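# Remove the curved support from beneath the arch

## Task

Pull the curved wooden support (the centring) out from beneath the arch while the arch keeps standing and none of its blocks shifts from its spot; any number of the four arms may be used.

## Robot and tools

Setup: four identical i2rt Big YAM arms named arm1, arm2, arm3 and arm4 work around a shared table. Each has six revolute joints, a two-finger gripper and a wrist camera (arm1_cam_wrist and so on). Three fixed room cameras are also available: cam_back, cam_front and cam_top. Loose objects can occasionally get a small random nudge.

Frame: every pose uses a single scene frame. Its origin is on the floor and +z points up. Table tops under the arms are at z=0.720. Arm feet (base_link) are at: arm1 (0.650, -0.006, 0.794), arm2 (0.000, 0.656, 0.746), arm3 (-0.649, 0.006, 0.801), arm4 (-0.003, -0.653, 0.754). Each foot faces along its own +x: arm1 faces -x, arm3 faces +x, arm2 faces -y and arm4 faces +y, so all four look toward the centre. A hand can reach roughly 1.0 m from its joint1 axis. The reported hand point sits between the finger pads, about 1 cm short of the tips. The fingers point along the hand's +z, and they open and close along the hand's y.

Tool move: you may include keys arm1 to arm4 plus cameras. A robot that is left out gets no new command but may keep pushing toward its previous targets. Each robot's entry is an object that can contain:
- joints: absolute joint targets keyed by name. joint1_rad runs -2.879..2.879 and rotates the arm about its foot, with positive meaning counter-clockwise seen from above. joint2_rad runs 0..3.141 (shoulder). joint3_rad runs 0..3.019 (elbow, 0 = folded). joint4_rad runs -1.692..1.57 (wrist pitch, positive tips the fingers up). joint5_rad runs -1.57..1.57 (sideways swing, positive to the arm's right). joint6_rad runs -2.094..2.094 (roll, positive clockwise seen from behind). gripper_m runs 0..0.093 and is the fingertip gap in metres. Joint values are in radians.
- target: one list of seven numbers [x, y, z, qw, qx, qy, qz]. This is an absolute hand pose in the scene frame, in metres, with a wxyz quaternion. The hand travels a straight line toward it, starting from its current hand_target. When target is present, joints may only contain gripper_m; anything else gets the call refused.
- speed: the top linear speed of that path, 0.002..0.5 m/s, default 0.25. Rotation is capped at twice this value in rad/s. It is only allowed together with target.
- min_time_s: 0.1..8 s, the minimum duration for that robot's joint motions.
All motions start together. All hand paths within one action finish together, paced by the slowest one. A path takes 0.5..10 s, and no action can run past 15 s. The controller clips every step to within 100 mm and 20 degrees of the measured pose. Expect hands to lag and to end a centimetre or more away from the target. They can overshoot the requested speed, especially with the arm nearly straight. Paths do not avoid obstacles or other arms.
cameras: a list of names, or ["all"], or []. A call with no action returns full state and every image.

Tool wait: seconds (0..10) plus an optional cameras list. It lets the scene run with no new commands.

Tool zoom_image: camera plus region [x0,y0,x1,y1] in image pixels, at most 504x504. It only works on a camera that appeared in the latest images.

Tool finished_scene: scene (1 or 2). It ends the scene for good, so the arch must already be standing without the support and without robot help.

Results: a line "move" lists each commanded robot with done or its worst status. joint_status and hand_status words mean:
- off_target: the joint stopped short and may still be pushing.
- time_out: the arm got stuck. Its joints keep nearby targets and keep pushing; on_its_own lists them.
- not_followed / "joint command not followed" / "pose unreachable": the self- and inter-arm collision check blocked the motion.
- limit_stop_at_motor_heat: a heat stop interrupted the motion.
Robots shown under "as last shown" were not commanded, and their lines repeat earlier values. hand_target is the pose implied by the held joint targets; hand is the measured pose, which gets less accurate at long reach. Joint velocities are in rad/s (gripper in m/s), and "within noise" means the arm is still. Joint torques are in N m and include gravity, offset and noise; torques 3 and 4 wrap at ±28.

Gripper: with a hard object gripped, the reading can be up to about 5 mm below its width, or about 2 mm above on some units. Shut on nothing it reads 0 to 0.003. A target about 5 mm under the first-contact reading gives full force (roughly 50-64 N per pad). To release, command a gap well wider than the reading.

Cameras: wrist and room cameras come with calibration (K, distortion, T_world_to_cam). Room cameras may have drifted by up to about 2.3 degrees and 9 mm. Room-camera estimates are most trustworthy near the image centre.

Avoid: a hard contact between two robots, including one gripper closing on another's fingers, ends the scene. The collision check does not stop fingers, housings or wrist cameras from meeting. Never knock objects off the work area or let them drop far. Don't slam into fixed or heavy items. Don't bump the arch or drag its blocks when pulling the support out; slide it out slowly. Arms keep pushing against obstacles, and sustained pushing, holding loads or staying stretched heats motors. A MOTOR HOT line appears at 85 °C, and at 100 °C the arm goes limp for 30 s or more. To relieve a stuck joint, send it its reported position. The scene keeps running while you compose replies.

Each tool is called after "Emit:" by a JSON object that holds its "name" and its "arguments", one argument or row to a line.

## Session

Emit:
{"name": "move", "arguments": {

}}

Emit:
{"name": "zoom_image", "arguments": {
  "camera": "cam_top",
  "region": [150, 200, 520, 480]
}}

Emit:
{"name": "zoom_image", "arguments": {
  "camera": "cam_back",
  "region": [60, 140, 300, 400]
}}

Emit:
{"name": "zoom_image", "arguments": {
  "camera": "cam_back",
  "region": [290, 140, 530, 400]
}}

Emit:
{"name": "zoom_image", "arguments": {
  "camera": "cam_front",
  "region": [100, 140, 320, 380]
}}

Emit:
{"name": "zoom_image", "arguments": {
  "camera": "cam_front",
  "region": [300, 140, 520, 380]
}}

Scene clock: 0.00 s.
Joint torques (N m): no reading
Motor temperatures (°C): arm1=[36 33 35 29 28 30 31] | arm2=[35 31 33 31 32 28 28] | arm3=[30 38 34 31 28 29 34] | arm4=[33 32 32 35 31 27 32]
Heat: arm1: hottest joint1_rad 36 °C; arm2: hottest joint1_rad 35 °C; arm3: hottest joint2_rad 38 °C; arm4: hottest joint4_rad 35 °C.
Joint velocities: within noise
arm1.joint_positions: joint1_rad=-0.792 joint2_rad=+0.597 joint3_rad=+1.317 joint4_rad=-1.235 joint5_rad=+0.036 joint6_rad=+0.139 gripper_m=+0.09396
arm1.joint_status: not commanded
arm1.hand: x=+0.4866 y=+0.1760 z=+1.3259 quat_wxyz=(-0.185, +0.761, -0.404, -0.473) (m; scene frame)
arm1.hand_target: x=+0.4882 y=+0.1742 z=+1.3369 quat_wxyz=(-0.188, +0.755, -0.401, -0.483) (m; scene frame)
arm1.hand_status: not commanded
arm2.joint_positions: joint1_rad=+0.031 joint2_rad=+0.603 joint3_rad=+1.457 joint4_rad=-1.387 joint5_rad=-0.263 joint6_rad=+0.761 gripper_m=+0.09396
arm2.joint_status: not commanded
arm2.hand: x=+0.0421 y=+0.4486 z=+1.3126 quat_wxyz=(-0.497, -0.768, -0.393, +0.094) (m; scene frame)
arm2.hand_target: x=+0.0421 y=+0.4516 z=+1.3209 quat_wxyz=(-0.505, -0.763, -0.391, +0.098) (m; scene frame)
arm2.hand_status: not commanded
arm3.joint_positions: joint1_rad=+0.554 joint2_rad=+0.643 joint3_rad=+1.438 joint4_rad=-1.241 joint5_rad=+0.294 joint6_rad=+0.554 gripper_m=+0.09396
arm3.joint_status: not commanded
arm3.hand: x=-0.4138 y=+0.1037 z=+1.3791 quat_wxyz=(-0.507, -0.061, -0.841, -0.178) (m; scene frame)
arm3.hand_target: x=-0.4167 y=+0.1018 z=+1.3926 quat_wxyz=(-0.517, -0.063, -0.833, -0.186) (m; scene frame)
arm3.hand_status: not commanded
arm4.joint_positions: joint1_rad=-0.454 joint2_rad=+0.631 joint3_rad=+1.450 joint4_rad=-1.565 joint5_rad=-0.075 joint6_rad=-0.150 gripper_m=+0.09396
arm4.joint_status: not commanded
arm4.hand: x=+0.0668 y=-0.4724 z=+1.2759 quat_wxyz=(-0.346, +0.552, -0.728, -0.214) (m; scene frame)
arm4.hand_target: x=+0.0658 y=-0.4742 z=+1.2836 quat_wxyz=(-0.354, +0.550, -0.724, -0.218) (m; scene frame)
arm4.hand_status: not commanded
pictures: arm1_cam_wrist, arm2_cam_wrist, arm3_cam_wrist, arm4_cam_wrist, cam_back, cam_front, cam_top
camera_calibration:
arm1_cam_wrist: T_world_to_cam=[[0.797319, 0.596147, -0.0942867, -0.368986], [0.509163, -0.748247, -0.4253, 0.451023], [-0.324091, 0.291093, -0.900128, 1.42768], [0, 0, 0, 1]] pos_world=[0.527254, 0.141859, 1.44212]
arm2_cam_wrist: T_world_to_cam=[[-0.701394, 0.201794, -0.683612, 0.835716], [0.409312, 0.899214, -0.154522, -0.212758], [0.583532, -0.388191, -0.713301, 1.21205], [0, 0, 0, 1]] pos_world=[-0.0340186, 0.493179, 1.40298]
arm3_cam_wrist: T_world_to_cam=[[0.0879263, -0.924112, -0.371868, 0.64589], [-0.911985, 0.0754847, -0.403218, 0.172778], [0.400689, 0.374592, -0.83614, 1.40781], [0, 0, 0, 1]] pos_world=[-0.463312, 0.0564809, 1.48697]
arm4_cam_wrist: T_world_to_cam=[[0.951578, -0.295641, 0.084239, -0.312856], [-0.273853, -0.939752, -0.204623, -0.161551], [0.139659, 0.171646, -0.975209, 1.44366], [0, 0, 0, 1]] pos_world=[0.0518457, -0.492109, 1.40116]

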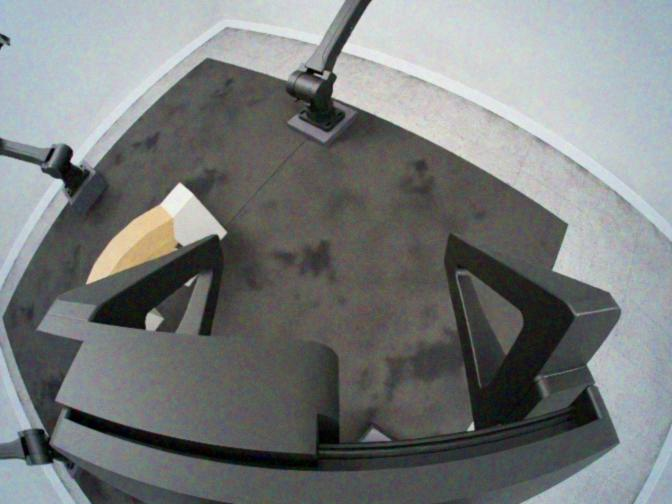

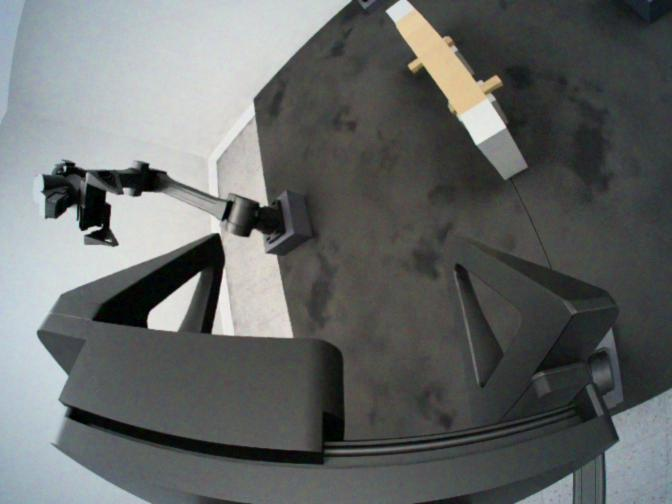

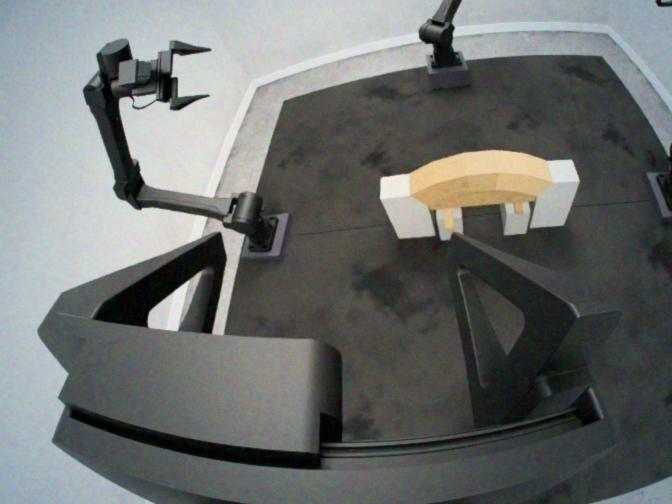

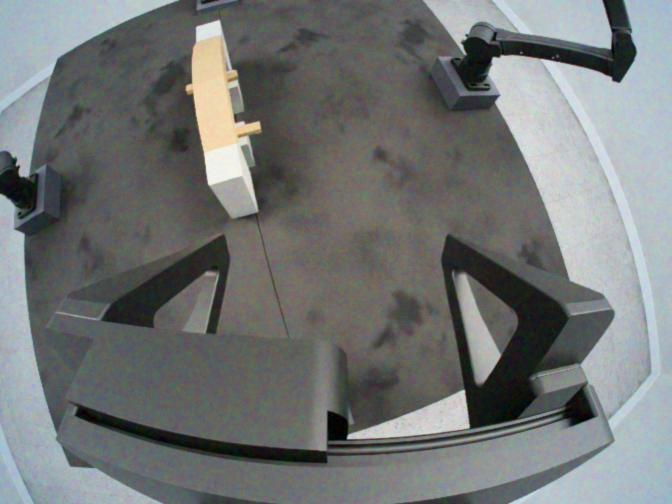

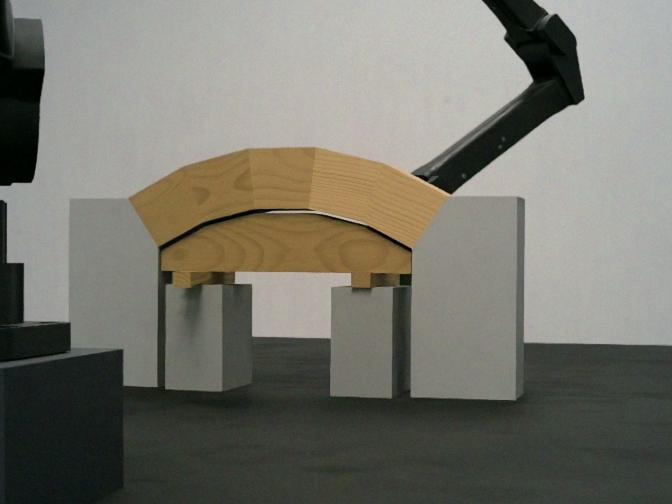

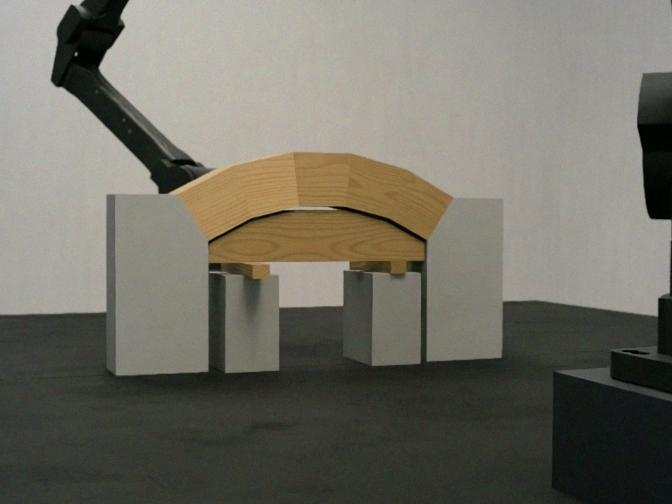

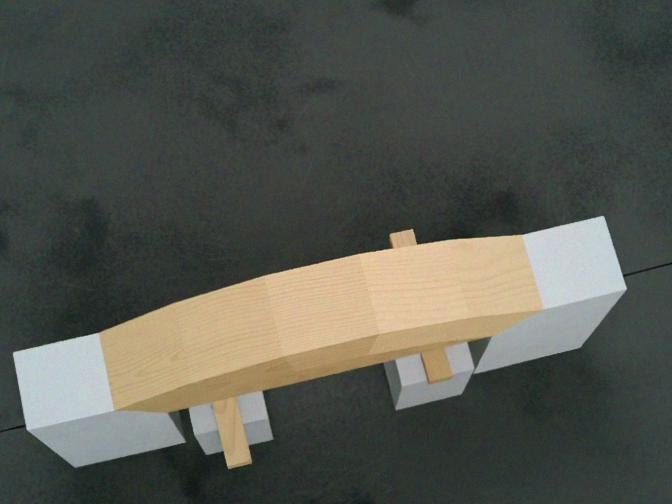

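Scaled by 1.362 from the camera's 672x504 image, which has a finer 960x720 frame.

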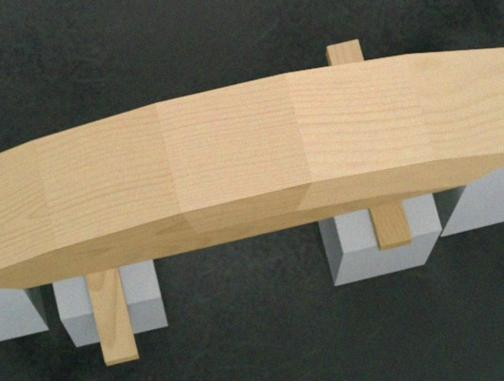

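Scaled by 1.938 from the camera's 672x504 image, which has a finer 960x720 frame.

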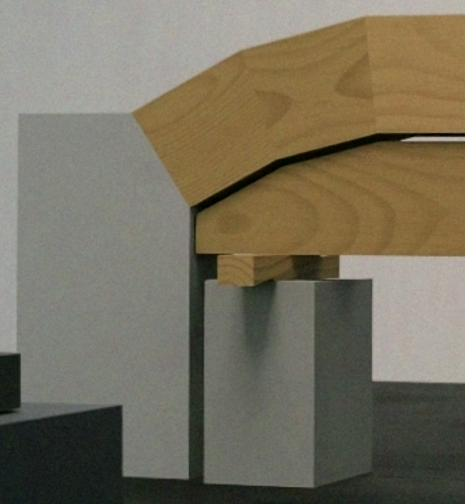

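Scaled by 1.938 from the camera's 672x504 image, which has a finer 960x720 frame.

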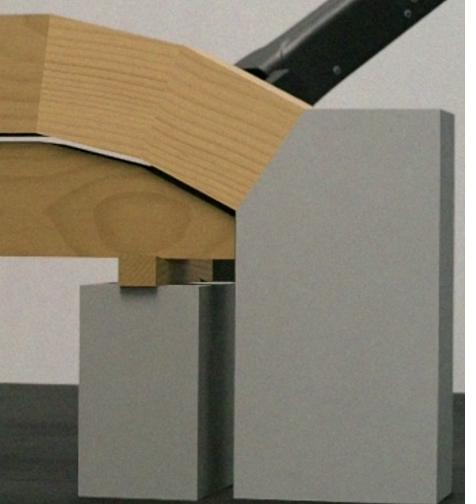

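Scaled by 2.100 from the camera's 672x504 image, which has a finer 960x720 frame.

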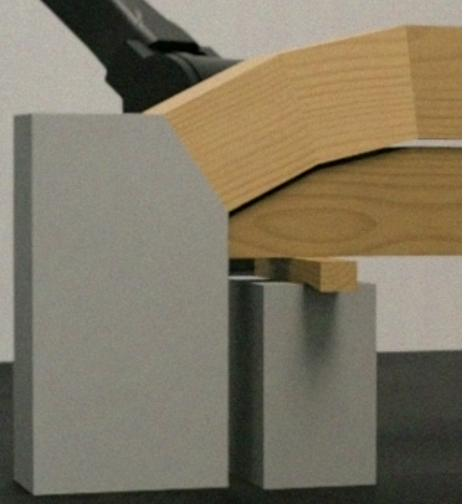

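Scaled by 2.100 from the camera's 672x504 image, which has a finer 960x720 frame.

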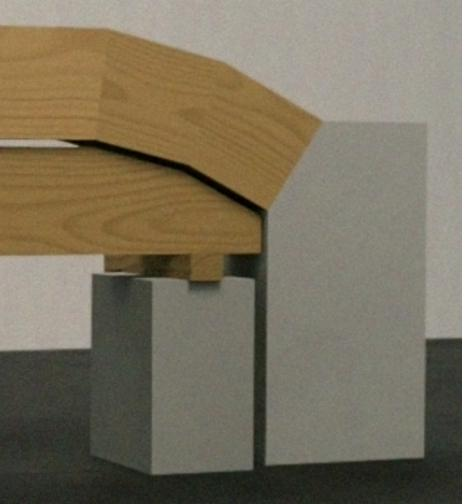

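Emit:
{"name": "zoom_image", "arguments": {
  "camera": "cam_top",
  "region": [0, 310, 160, 480]
}}

Emit:
{"name": "zoom_image", "arguments": {
  "camera": "cam_top",
  "region": [490, 190, 650, 390]
}}

Emit:
{"name": "zoom_image", "arguments": {
  "camera": "cam_top",
  "region": [150, 380, 290, 480]
}}

Emit:
{"name": "zoom_image", "arguments": {
  "camera": "cam_top",
  "region": [360, 320, 490, 420]
}}

Emit:
{"name": "zoom_image", "arguments": {
  "camera": "cam_top",
  "region": [240, 220, 440, 400]
}}

Scaled by 2.965 from the camera's 672x504 image, which has a finer 960x720 frame.

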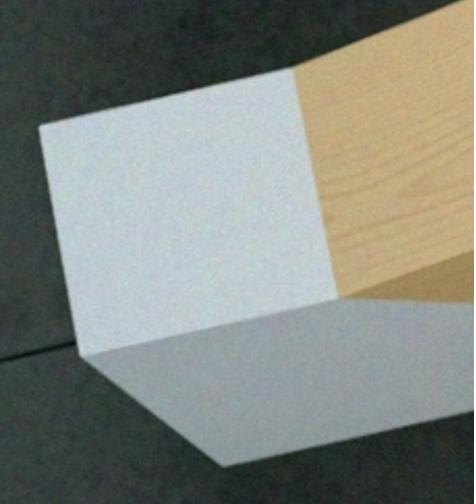

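Scaled by 2.520 from the camera's 672x504 image, which has a finer 960x720 frame.

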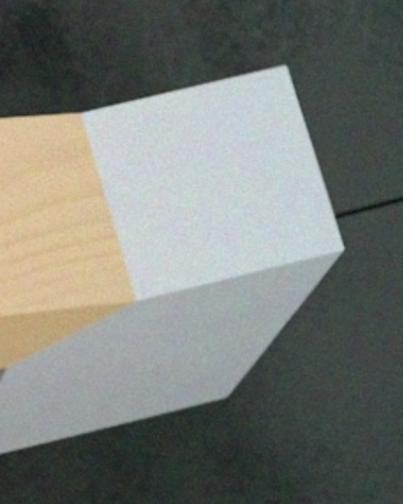

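Scaled by 3.600 from the camera's 672x504 image, which has a finer 960x720 frame.

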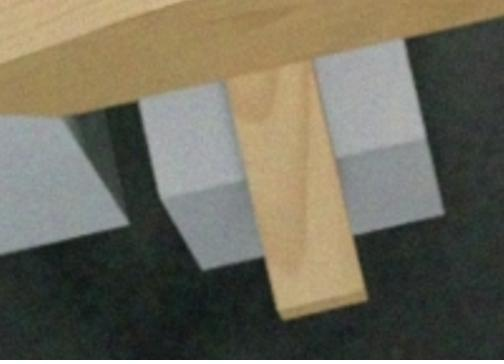

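Scaled by 3.877 from the camera's 672x504 image, which has a finer 960x720 frame.

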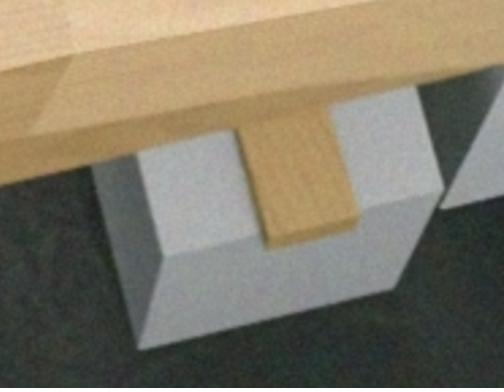

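Scaled by 2.520 from the camera's 672x504 image, which has a finer 960x720 frame.

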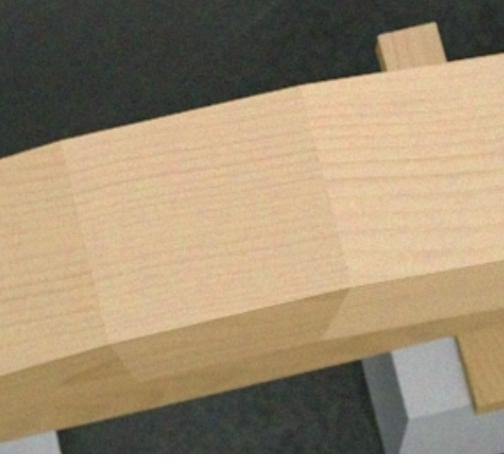

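Emit:
{"name": "move", "arguments": {
  "arm1": {"target": [0.10, -0.011, 0.878, -0.0111, 0.7070, -0.0111, -0.7070], "speed": 0.35, "joints": {"gripper_m": 0.07}},
  "arm3": {"target": [-0.14, 0.085, 0.885, 0.4921, -0.4921, 0.5078, -0.5078], "speed": 0.35, "joints": {"gripper_m": 0.0}},
  "cameras": ["all"]
}}

Emit:
{"name": "zoom_image", "arguments": {
  "camera": "arm3_cam_wrist",
  "region": [100, 0, 560, 340]
}}

Emit:
{"name": "zoom_image", "arguments": {
  "camera": "cam_top",
  "region": [150, 100, 420, 290]
}}

Emit:
{"name": "zoom_image", "arguments": {
  "camera": "cam_top",
  "region": [140, 370, 340, 504]
}}

Scene clock: 18.13 s.
Joint torques (N m): arm1=[0.26 -9.76 4.27 3.59 -0.12 -0.24] | arm2=[1.2 3.9 9.36 2.28 0 -0.05] | arm3=[-1.03 -9.52 5.18 2.21 -0.02 0.08] | arm4=[-1.55 4.13 8.53 2.03 0 0.01]
Motor temperatures (°C): arm1=[36 33 38 30 28 30 31] | arm2=[35 31 34 31 32 28 28] | arm3=[30 38 37 31 28 29 33] | arm4=[33 32 33 35 31 27 32]
Heat: arm1: hottest joint3_rad 38 °C; arm2: hottest joint1_rad 35 °C; arm3: hottest joint2_rad 38 °C; arm4: hottest joint4_rad 35 °C.
move: arm1 off_target; arm3 off_target
Joint velocities: within noise
arm1.joint_positions: joint1_rad=+0.042 joint2_rad=+1.925 joint3_rad=+0.558 joint4_rad=+1.337 joint5_rad=+0.061 joint6_rad=+0.021 gripper_m=+0.07009
arm1.joint_status: all done
arm1.hand: x=+0.1088 y=-0.0049 z=+0.8769 quat_wxyz=(-0.012, +0.716, -0.020, -0.698) (m; scene frame)
arm1.hand_target: x=+0.1005 y=-0.0110 z=+0.8779 quat_wxyz=(-0.011, +0.707, -0.011, -0.707) (m; scene frame)
arm1.hand_status: off_target (0.011 m and 1.8 deg from the pose sent, 0.620 m and 57.0 deg at the start)
arm2, arm4: as last shown
arm3.joint_positions: joint1_rad=+0.220 joint2_rad=+1.897 joint3_rad=+0.469 joint4_rad=+1.406 joint5_rad=+0.283 joint6_rad=-1.556 gripper_m=+0.00017
arm3.joint_status: all done
arm3.hand: x=-0.1496 y=+0.0874 z=+0.8807 quat_wxyz=(-0.487, +0.500, -0.514, +0.498) (m; scene frame)
arm3.hand_target: x=-0.1404 y=+0.0848 z=+0.8850 quat_wxyz=(-0.492, +0.492, -0.508, +0.508) (m; scene frame)
arm3.hand_status: off_target (0.011 m and 1.7 deg from the pose sent, 0.565 m and 112.5 deg at the start)
pictures: arm1_cam_wrist, arm2_cam_wrist, arm3_cam_wrist, arm4_cam_wrist, cam_back, cam_front, cam_top
camera_calibration:
arm1_cam_wrist: T_world_to_cam=[[0.0586728, 0.998226, -0.0101007, 0.00624208], [0.600185, -0.0433587, -0.798685, 0.637962], [-0.797706, 0.0407988, -0.601664, 0.742336], [0, 0, 0, 1]] pos_world=[0.208905, -0.00885627, 0.956231]
arm2_cam_wrist: T_world_to_cam=[[-0.701394, 0.201794, -0.683612, 0.835716], [0.409312, 0.899214, -0.154522, -0.212758], [0.583532, -0.388191, -0.713301, 1.21205], [0, 0, 0, 1]] pos_world=[-0.0340186, 0.493179, 1.40298]
arm3_cam_wrist: T_world_to_cam=[[0.0422432, -0.00737622, 0.99908, -0.872083], [-0.628587, -0.77746, 0.0208379, -0.0425231], [0.776591, -0.628889, -0.037479, 0.331979], [0, 0, 0, 1]] pos_world=[-0.247702, 0.169285, 0.884609]
arm4_cam_wrist: T_world_to_cam=[[0.951578, -0.295641, 0.084239, -0.312856], [-0.273853, -0.939752, -0.204623, -0.161551], [0.139659, 0.171646, -0.975209, 1.44366], [0, 0, 0, 1]] pos_world=[0.0518457, -0.492109, 1.40116]

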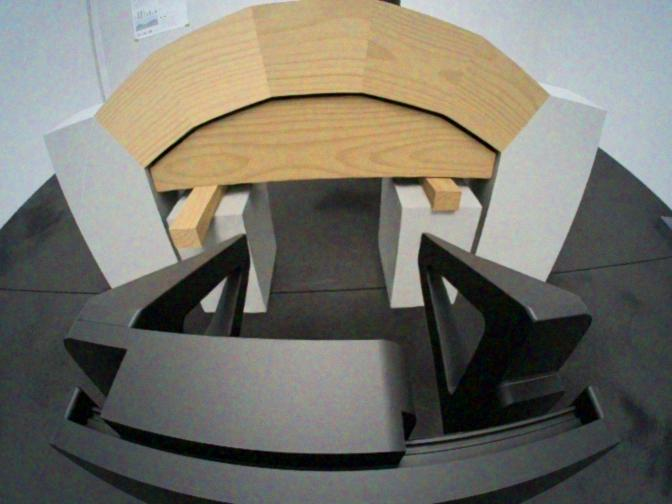

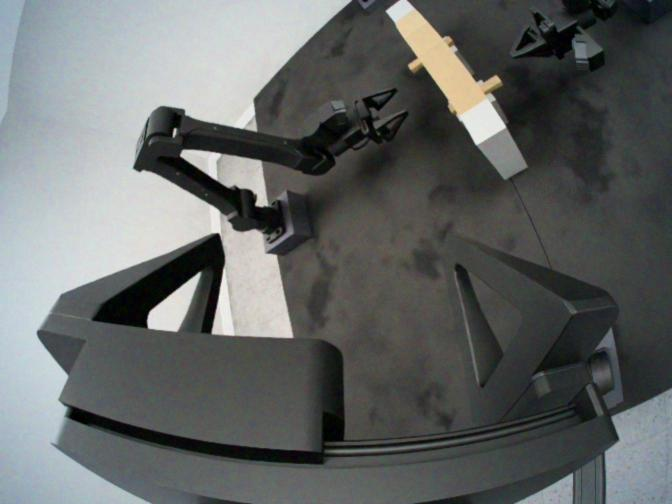

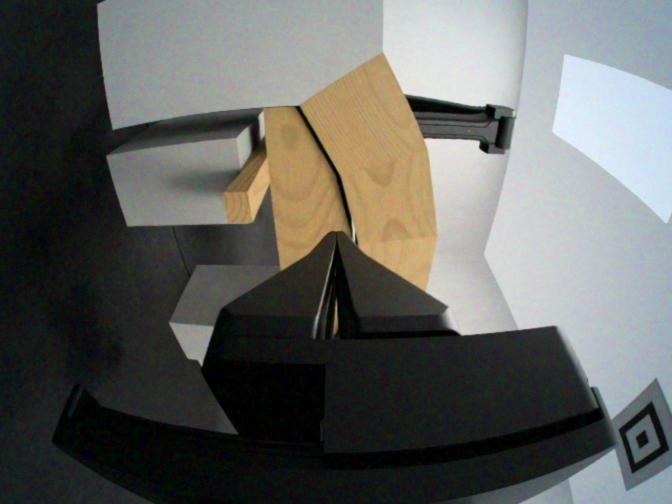

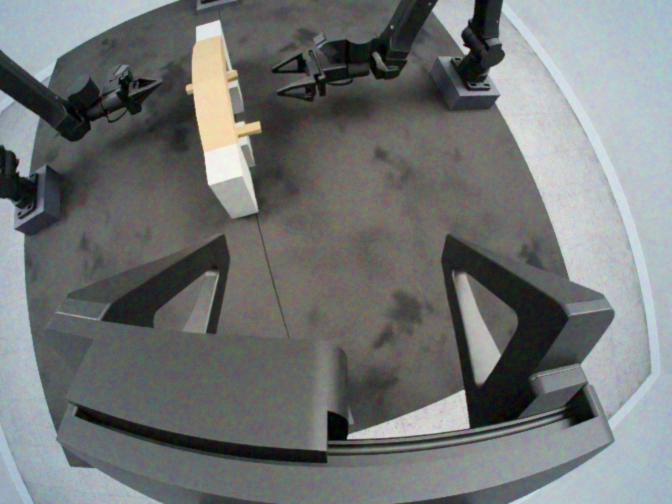

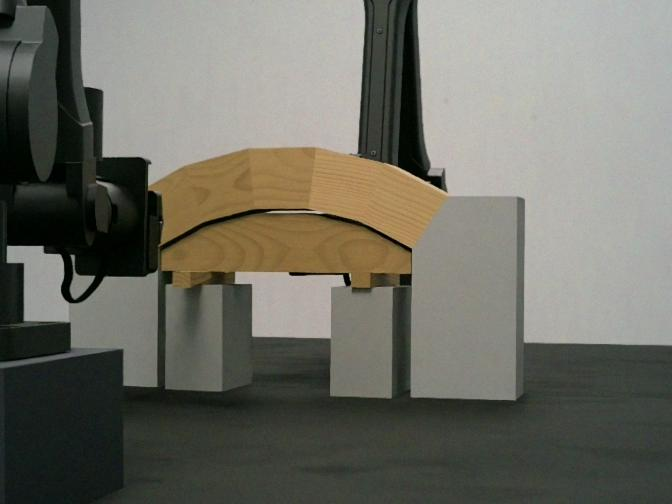

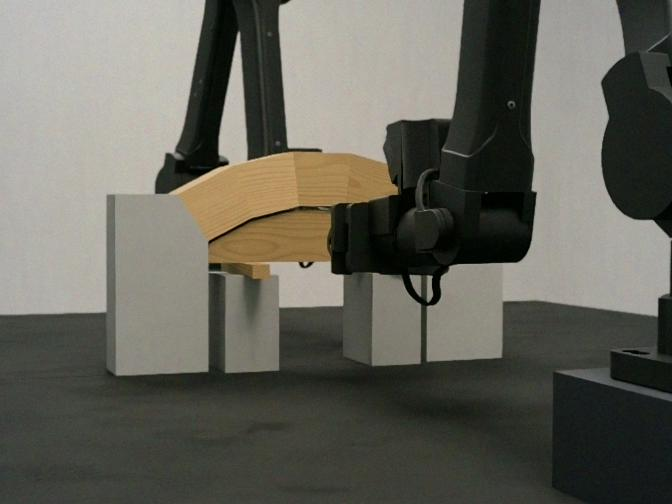

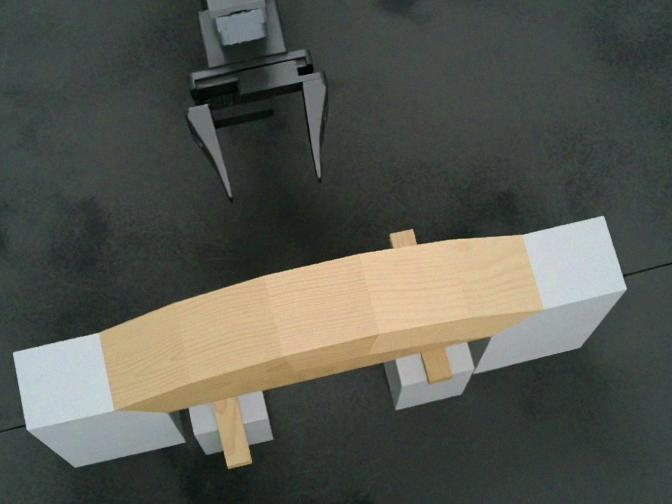

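Scaled by 1.096 from the camera's 672x504 image, which has a finer 960x720 frame.

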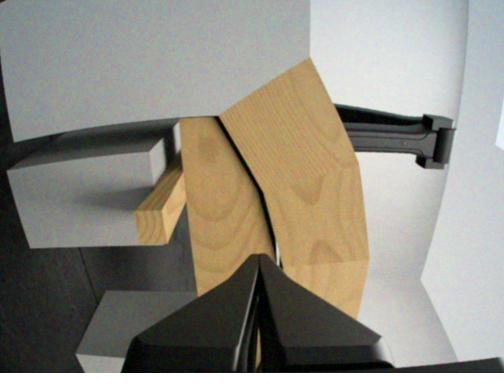

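Scaled by 1.867 from the camera's 672x504 image, which has a finer 960x720 frame.

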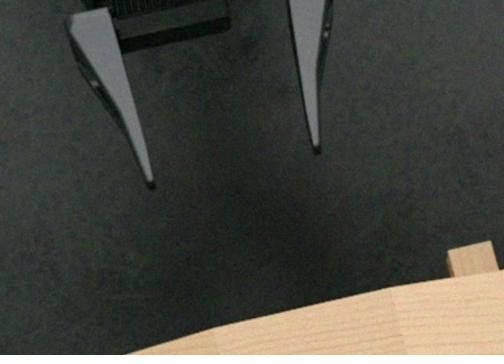

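Scaled by 2.520 from the camera's 672x504 image, which has a finer 960x720 frame.

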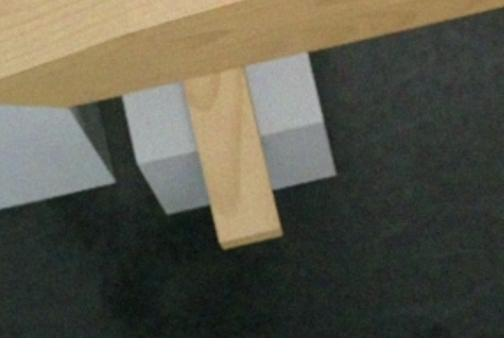

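Emit:
{"name": "move", "arguments": {
  "arm1": {"joints": {"joint1_rad": 0.0615, "joint2_rad": 2.0643, "joint3_rad": 0.7979, "joint4_rad": 1.2524, "joint5_rad": 0.0475}, "min_time_s": 1.5},
  "arm3": {"joints": {"joint1_rad": 0.1887, "joint2_rad": 2.1245, "joint3_rad": 0.584, "joint4_rad": 1.5425, "joint5_rad": 0.2656}, "min_time_s": 1.5},
  "cameras": ["arm3_cam_wrist", "arm1_cam_wrist", "cam_top", "cam_back", "cam_front"]
}}

Emit:
{"name": "zoom_image", "arguments": {
  "camera": "cam_top",
  "region": [140, 370, 340, 504]
}}

Emit:
{"name": "zoom_image", "arguments": {
  "camera": "arm3_cam_wrist",
  "region": [150, 60, 510, 340]
}}

Emit:
{"name": "zoom_image", "arguments": {
  "camera": "cam_back",
  "region": [60, 180, 280, 400]
}}

Scene clock: 23.10 s.
Joint torques (N m): arm1=[0.62 -12.1 5.31 1.63 -0.12 -0.24] | arm2=[1.14 3.72 9.35 2.28 -0.02 -0.07] | arm3=[-1.08 -11.22 3.43 2.22 -0.03 0.08] | arm4=[-1.44 3.9 8.69 2 -0.03 0.02]
Motor temperatures (°C): arm1=[36 34 38 30 28 30 31] | arm2=[35 31 34 31 32 28 28] | arm3=[30 38 37 31 28 29 33] | arm4=[33 32 33 35 31 27 32]
Heat: arm1: hottest joint3_rad 38 °C; arm2: hottest joint1_rad 35 °C; arm3: hottest joint2_rad 38 °C; arm4: hottest joint4_rad 35 °C.
move: arm1 done; arm3 done
Joint velocities: within noise
arm1.joint_positions: joint1_rad=+0.048 joint2_rad=+2.036 joint3_rad=+0.768 joint4_rad=+1.268 joint5_rad=+0.051 joint6_rad=+0.021 gripper_m=+0.07009
arm1.joint_status: all done
arm1.hand: x=+0.0364 y=-0.0115 z=+0.8705 quat_wxyz=(-0.006, +0.705, -0.014, -0.709) (m; scene frame)
arm1.hand_target: x=+0.0273 y=-0.0206 z=+0.8604 quat_wxyz=(-0.004, +0.711, -0.004, -0.704) (m; scene frame)
arm1.hand_status: not commanded
arm2, arm4: as last shown
arm3.joint_positions: joint1_rad=+0.199 joint2_rad=+2.109 joint3_rad=+0.566 joint4_rad=+1.522 joint5_rad=+0.269 joint6_rad=-1.557 gripper_m=+0.00017
arm3.joint_status: all done
arm3.hand: x=-0.1259 y=+0.0847 z=+0.8304 quat_wxyz=(-0.486, +0.498, -0.515, +0.500) (m; scene frame)
arm3.hand_target: x=-0.1198 y=+0.0811 z=+0.8320 quat_wxyz=(-0.489, +0.492, -0.510, +0.509) (m; scene frame)
arm3.hand_status: not commanded
pictures: arm1_cam_wrist, arm3_cam_wrist, cam_back, cam_front, cam_top
camera_calibration:
arm1_cam_wrist: T_world_to_cam=[[0.0417173, 0.999054, -0.0122688, 0.0195201], [0.576595, -0.0341014, -0.816318, 0.692357], [-0.815965, 0.0269805, -0.577472, 0.660516], [0, 0, 0, 1]] pos_world=[0.138934, -0.0137123, 0.946853]
arm3_cam_wrist: T_world_to_cam=[[0.0410665, -0.00780625, 0.999126, -0.822996], [-0.633946, -0.773118, 0.0200163, -0.0290394], [0.772286, -0.634214, -0.036698, 0.309304], [0, 0, 0, 1]] pos_world=[-0.223483, 0.167289, 0.834209]

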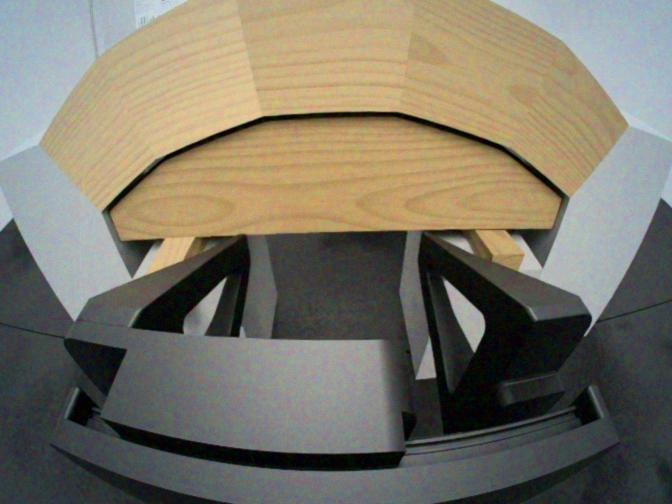

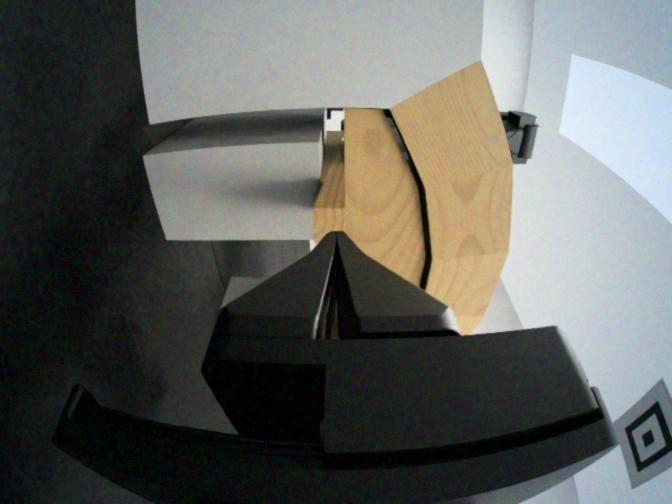

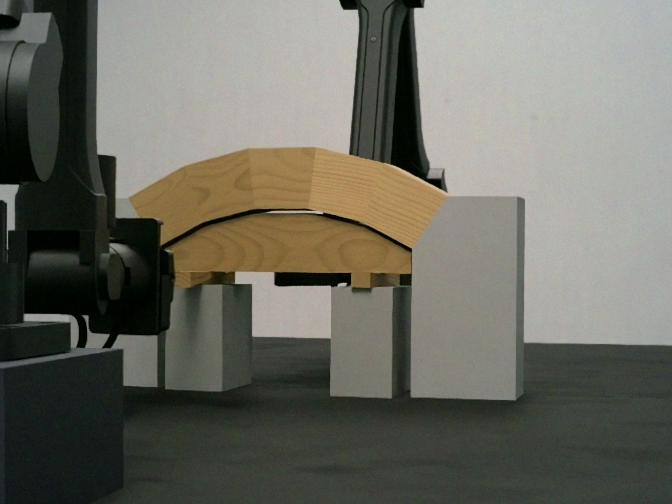

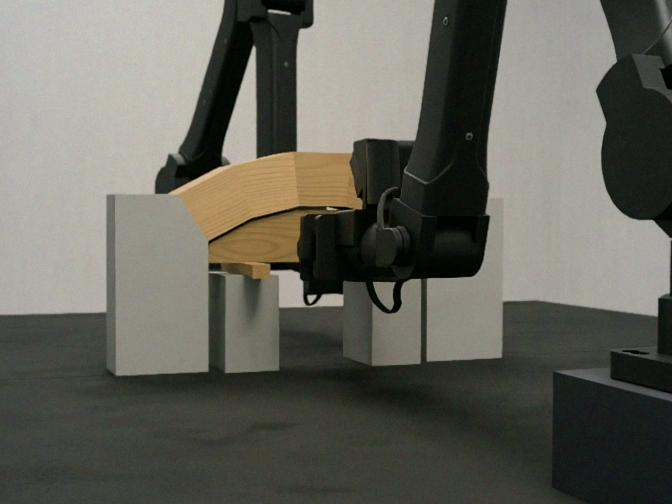

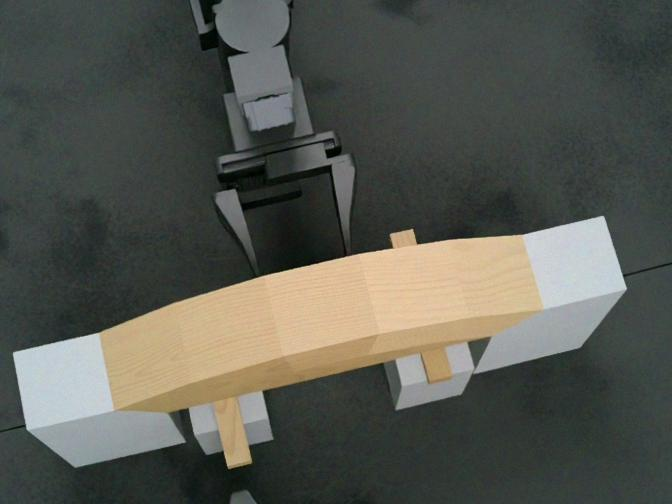

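Scaled by 2.520 from the camera's 672x504 image, which has a finer 960x720 frame.

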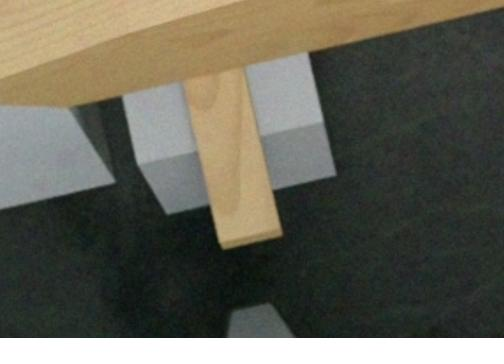

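Scaled by 1.400 from the camera's 672x504 image, which has a finer 960x720 frame.

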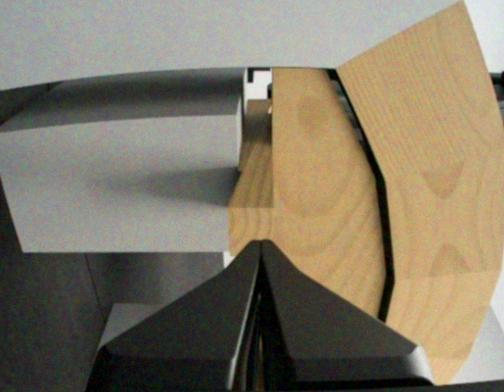

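Scaled by 2.291 from the camera's 672x504 image, which has a finer 960x720 frame.

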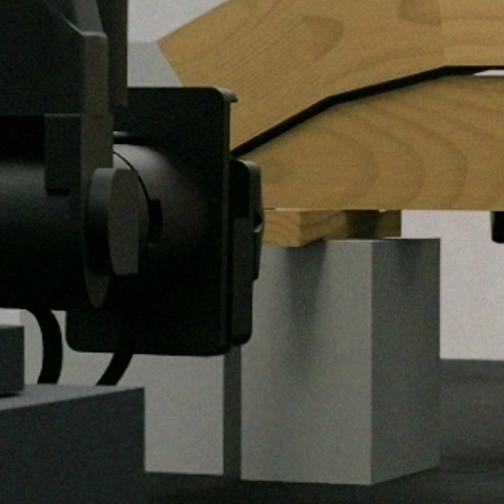

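Emit:
{"name": "move", "arguments": {
  "arm1": {"joints": {"joint1_rad": 0.0327, "joint2_rad": 2.0897, "joint3_rad": 0.8688, "joint4_rad": 1.2070, "joint5_rad": 0.0445}, "min_time_s": 1.0},
  "arm3": {"joints": {"joint1_rad": 0.1717, "joint2_rad": 2.1245, "joint3_rad": 0.6384, "joint4_rad": 1.457, "joint5_rad": 0.2492}, "min_time_s": 0.9},
  "cameras": ["arm1_cam_wrist", "cam_top", "cam_back"]
}}

Emit:
{"name": "zoom_image", "arguments": {
  "camera": "cam_top",
  "region": [140, 370, 340, 504]
}}

Emit:
{"name": "zoom_image", "arguments": {
  "camera": "arm1_cam_wrist",
  "region": [90, 80, 590, 340]
}}

Scene clock: 26.50 s.
Joint torques (N m): arm1=[-1.44 -12.92 5.76 1.62 -0.12 -0.23] | arm2=[1.26 3.72 9.35 2.29 -0.02 -0.06] | arm3=[-1.08 -11.69 4.15 1.01 -0.03 0.07] | arm4=[-1.2 3.78 8.59 2.04 0.02 0.05]
Motor temperatures (°C): arm1=[36 34 38 30 28 30 31] | arm2=[35 31 34 31 32 28 28] | arm3=[30 38 37 31 28 28 33] | arm4=[33 32 33 35 31 27 32]
Heat: arm1: hottest joint3_rad 38 °C; arm2: hottest joint1_rad 35 °C; arm3: hottest joint2_rad 38 °C; arm4: hottest joint4_rad 35 °C.
move: arm1 done; arm3 done
Joint velocities: within noise
arm1.joint_positions: joint1_rad=+0.046 joint2_rad=+2.059 joint3_rad=+0.837 joint4_rad=+1.222 joint5_rad=+0.047 joint6_rad=+0.021 gripper_m=+0.07009
arm1.joint_status: all done
arm1.hand: x=+0.0129 y=-0.0112 z=+0.8705 quat_wxyz=(-0.005, +0.706, -0.014, -0.708) (m; scene frame)
arm1.hand_target: x=+0.0032 y=-0.0031 z=+0.8602 quat_wxyz=(-0.013, +0.710, -0.013, -0.704) (m; scene frame)
arm1.hand_status: not commanded
arm2, arm4: as last shown
arm3.joint_positions: joint1_rad=+0.182 joint2_rad=+2.109 joint3_rad=+0.618 joint4_rad=+1.465 joint5_rad=+0.253 joint6_rad=-1.557 gripper_m=+0.00017
arm3.joint_status: all done
arm3.hand: x=-0.1052 y=+0.0827 z=+0.8303 quat_wxyz=(-0.484, +0.499, -0.516, +0.500) (m; scene frame)
arm3.hand_target: x=-0.0984 y=+0.0790 z=+0.8254 quat_wxyz=(-0.479, +0.501, -0.516, +0.503) (m; scene frame)
arm3.hand_status: not commanded
pictures: arm1_cam_wrist, cam_back, cam_top
camera_calibration:
arm1_cam_wrist: T_world_to_cam=[[0.0406407, 0.999098, -0.0122855, 0.0201428], [0.576934, -0.0335035, -0.816104, 0.705748], [-0.815779, 0.0260791, -0.577775, 0.6415], [0, 0, 0, 1]] pos_world=[0.115334, -0.0132094, 0.946854]

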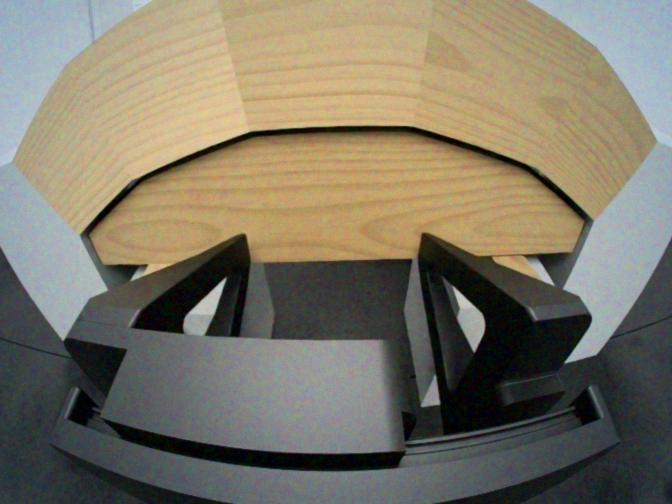

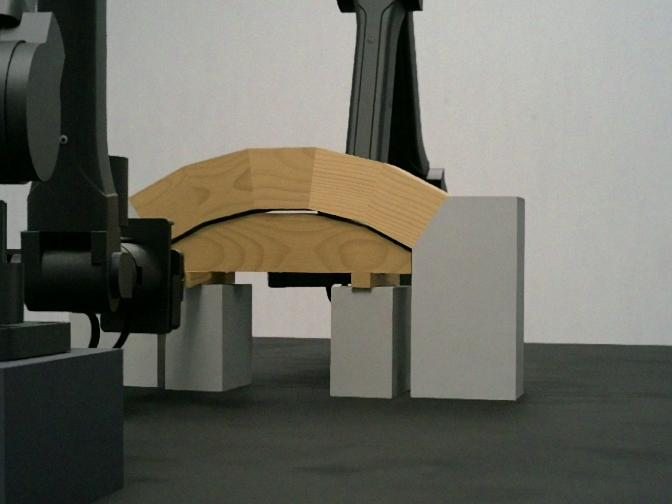

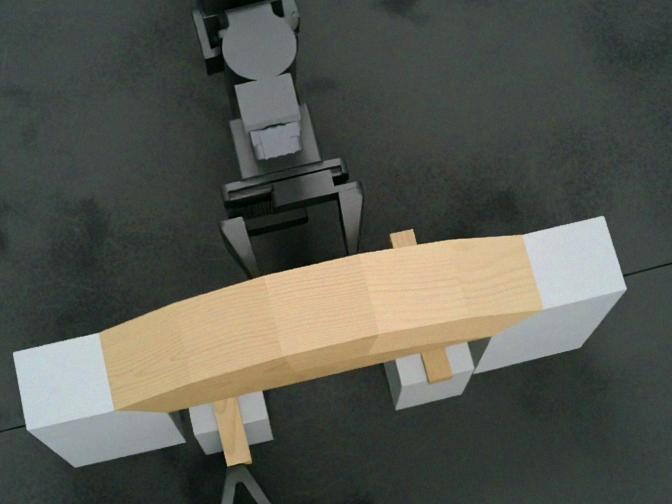

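Scaled by 2.520 from the camera's 672x504 image, which has a finer 960x720 frame.

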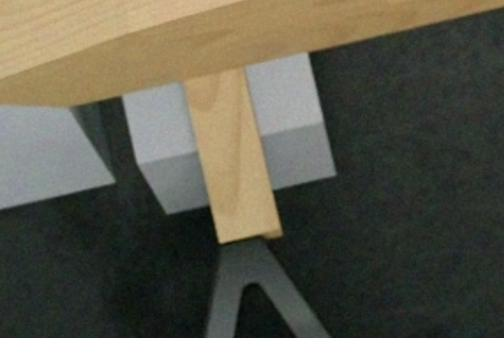

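Scaled by 1.008 from the camera's 672x504 image, which has a finer 960x720 frame.

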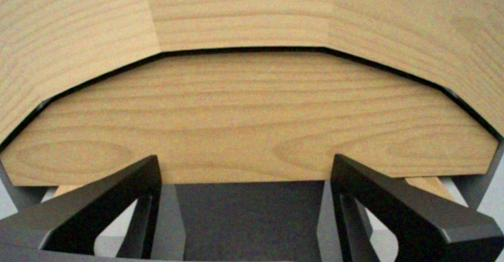

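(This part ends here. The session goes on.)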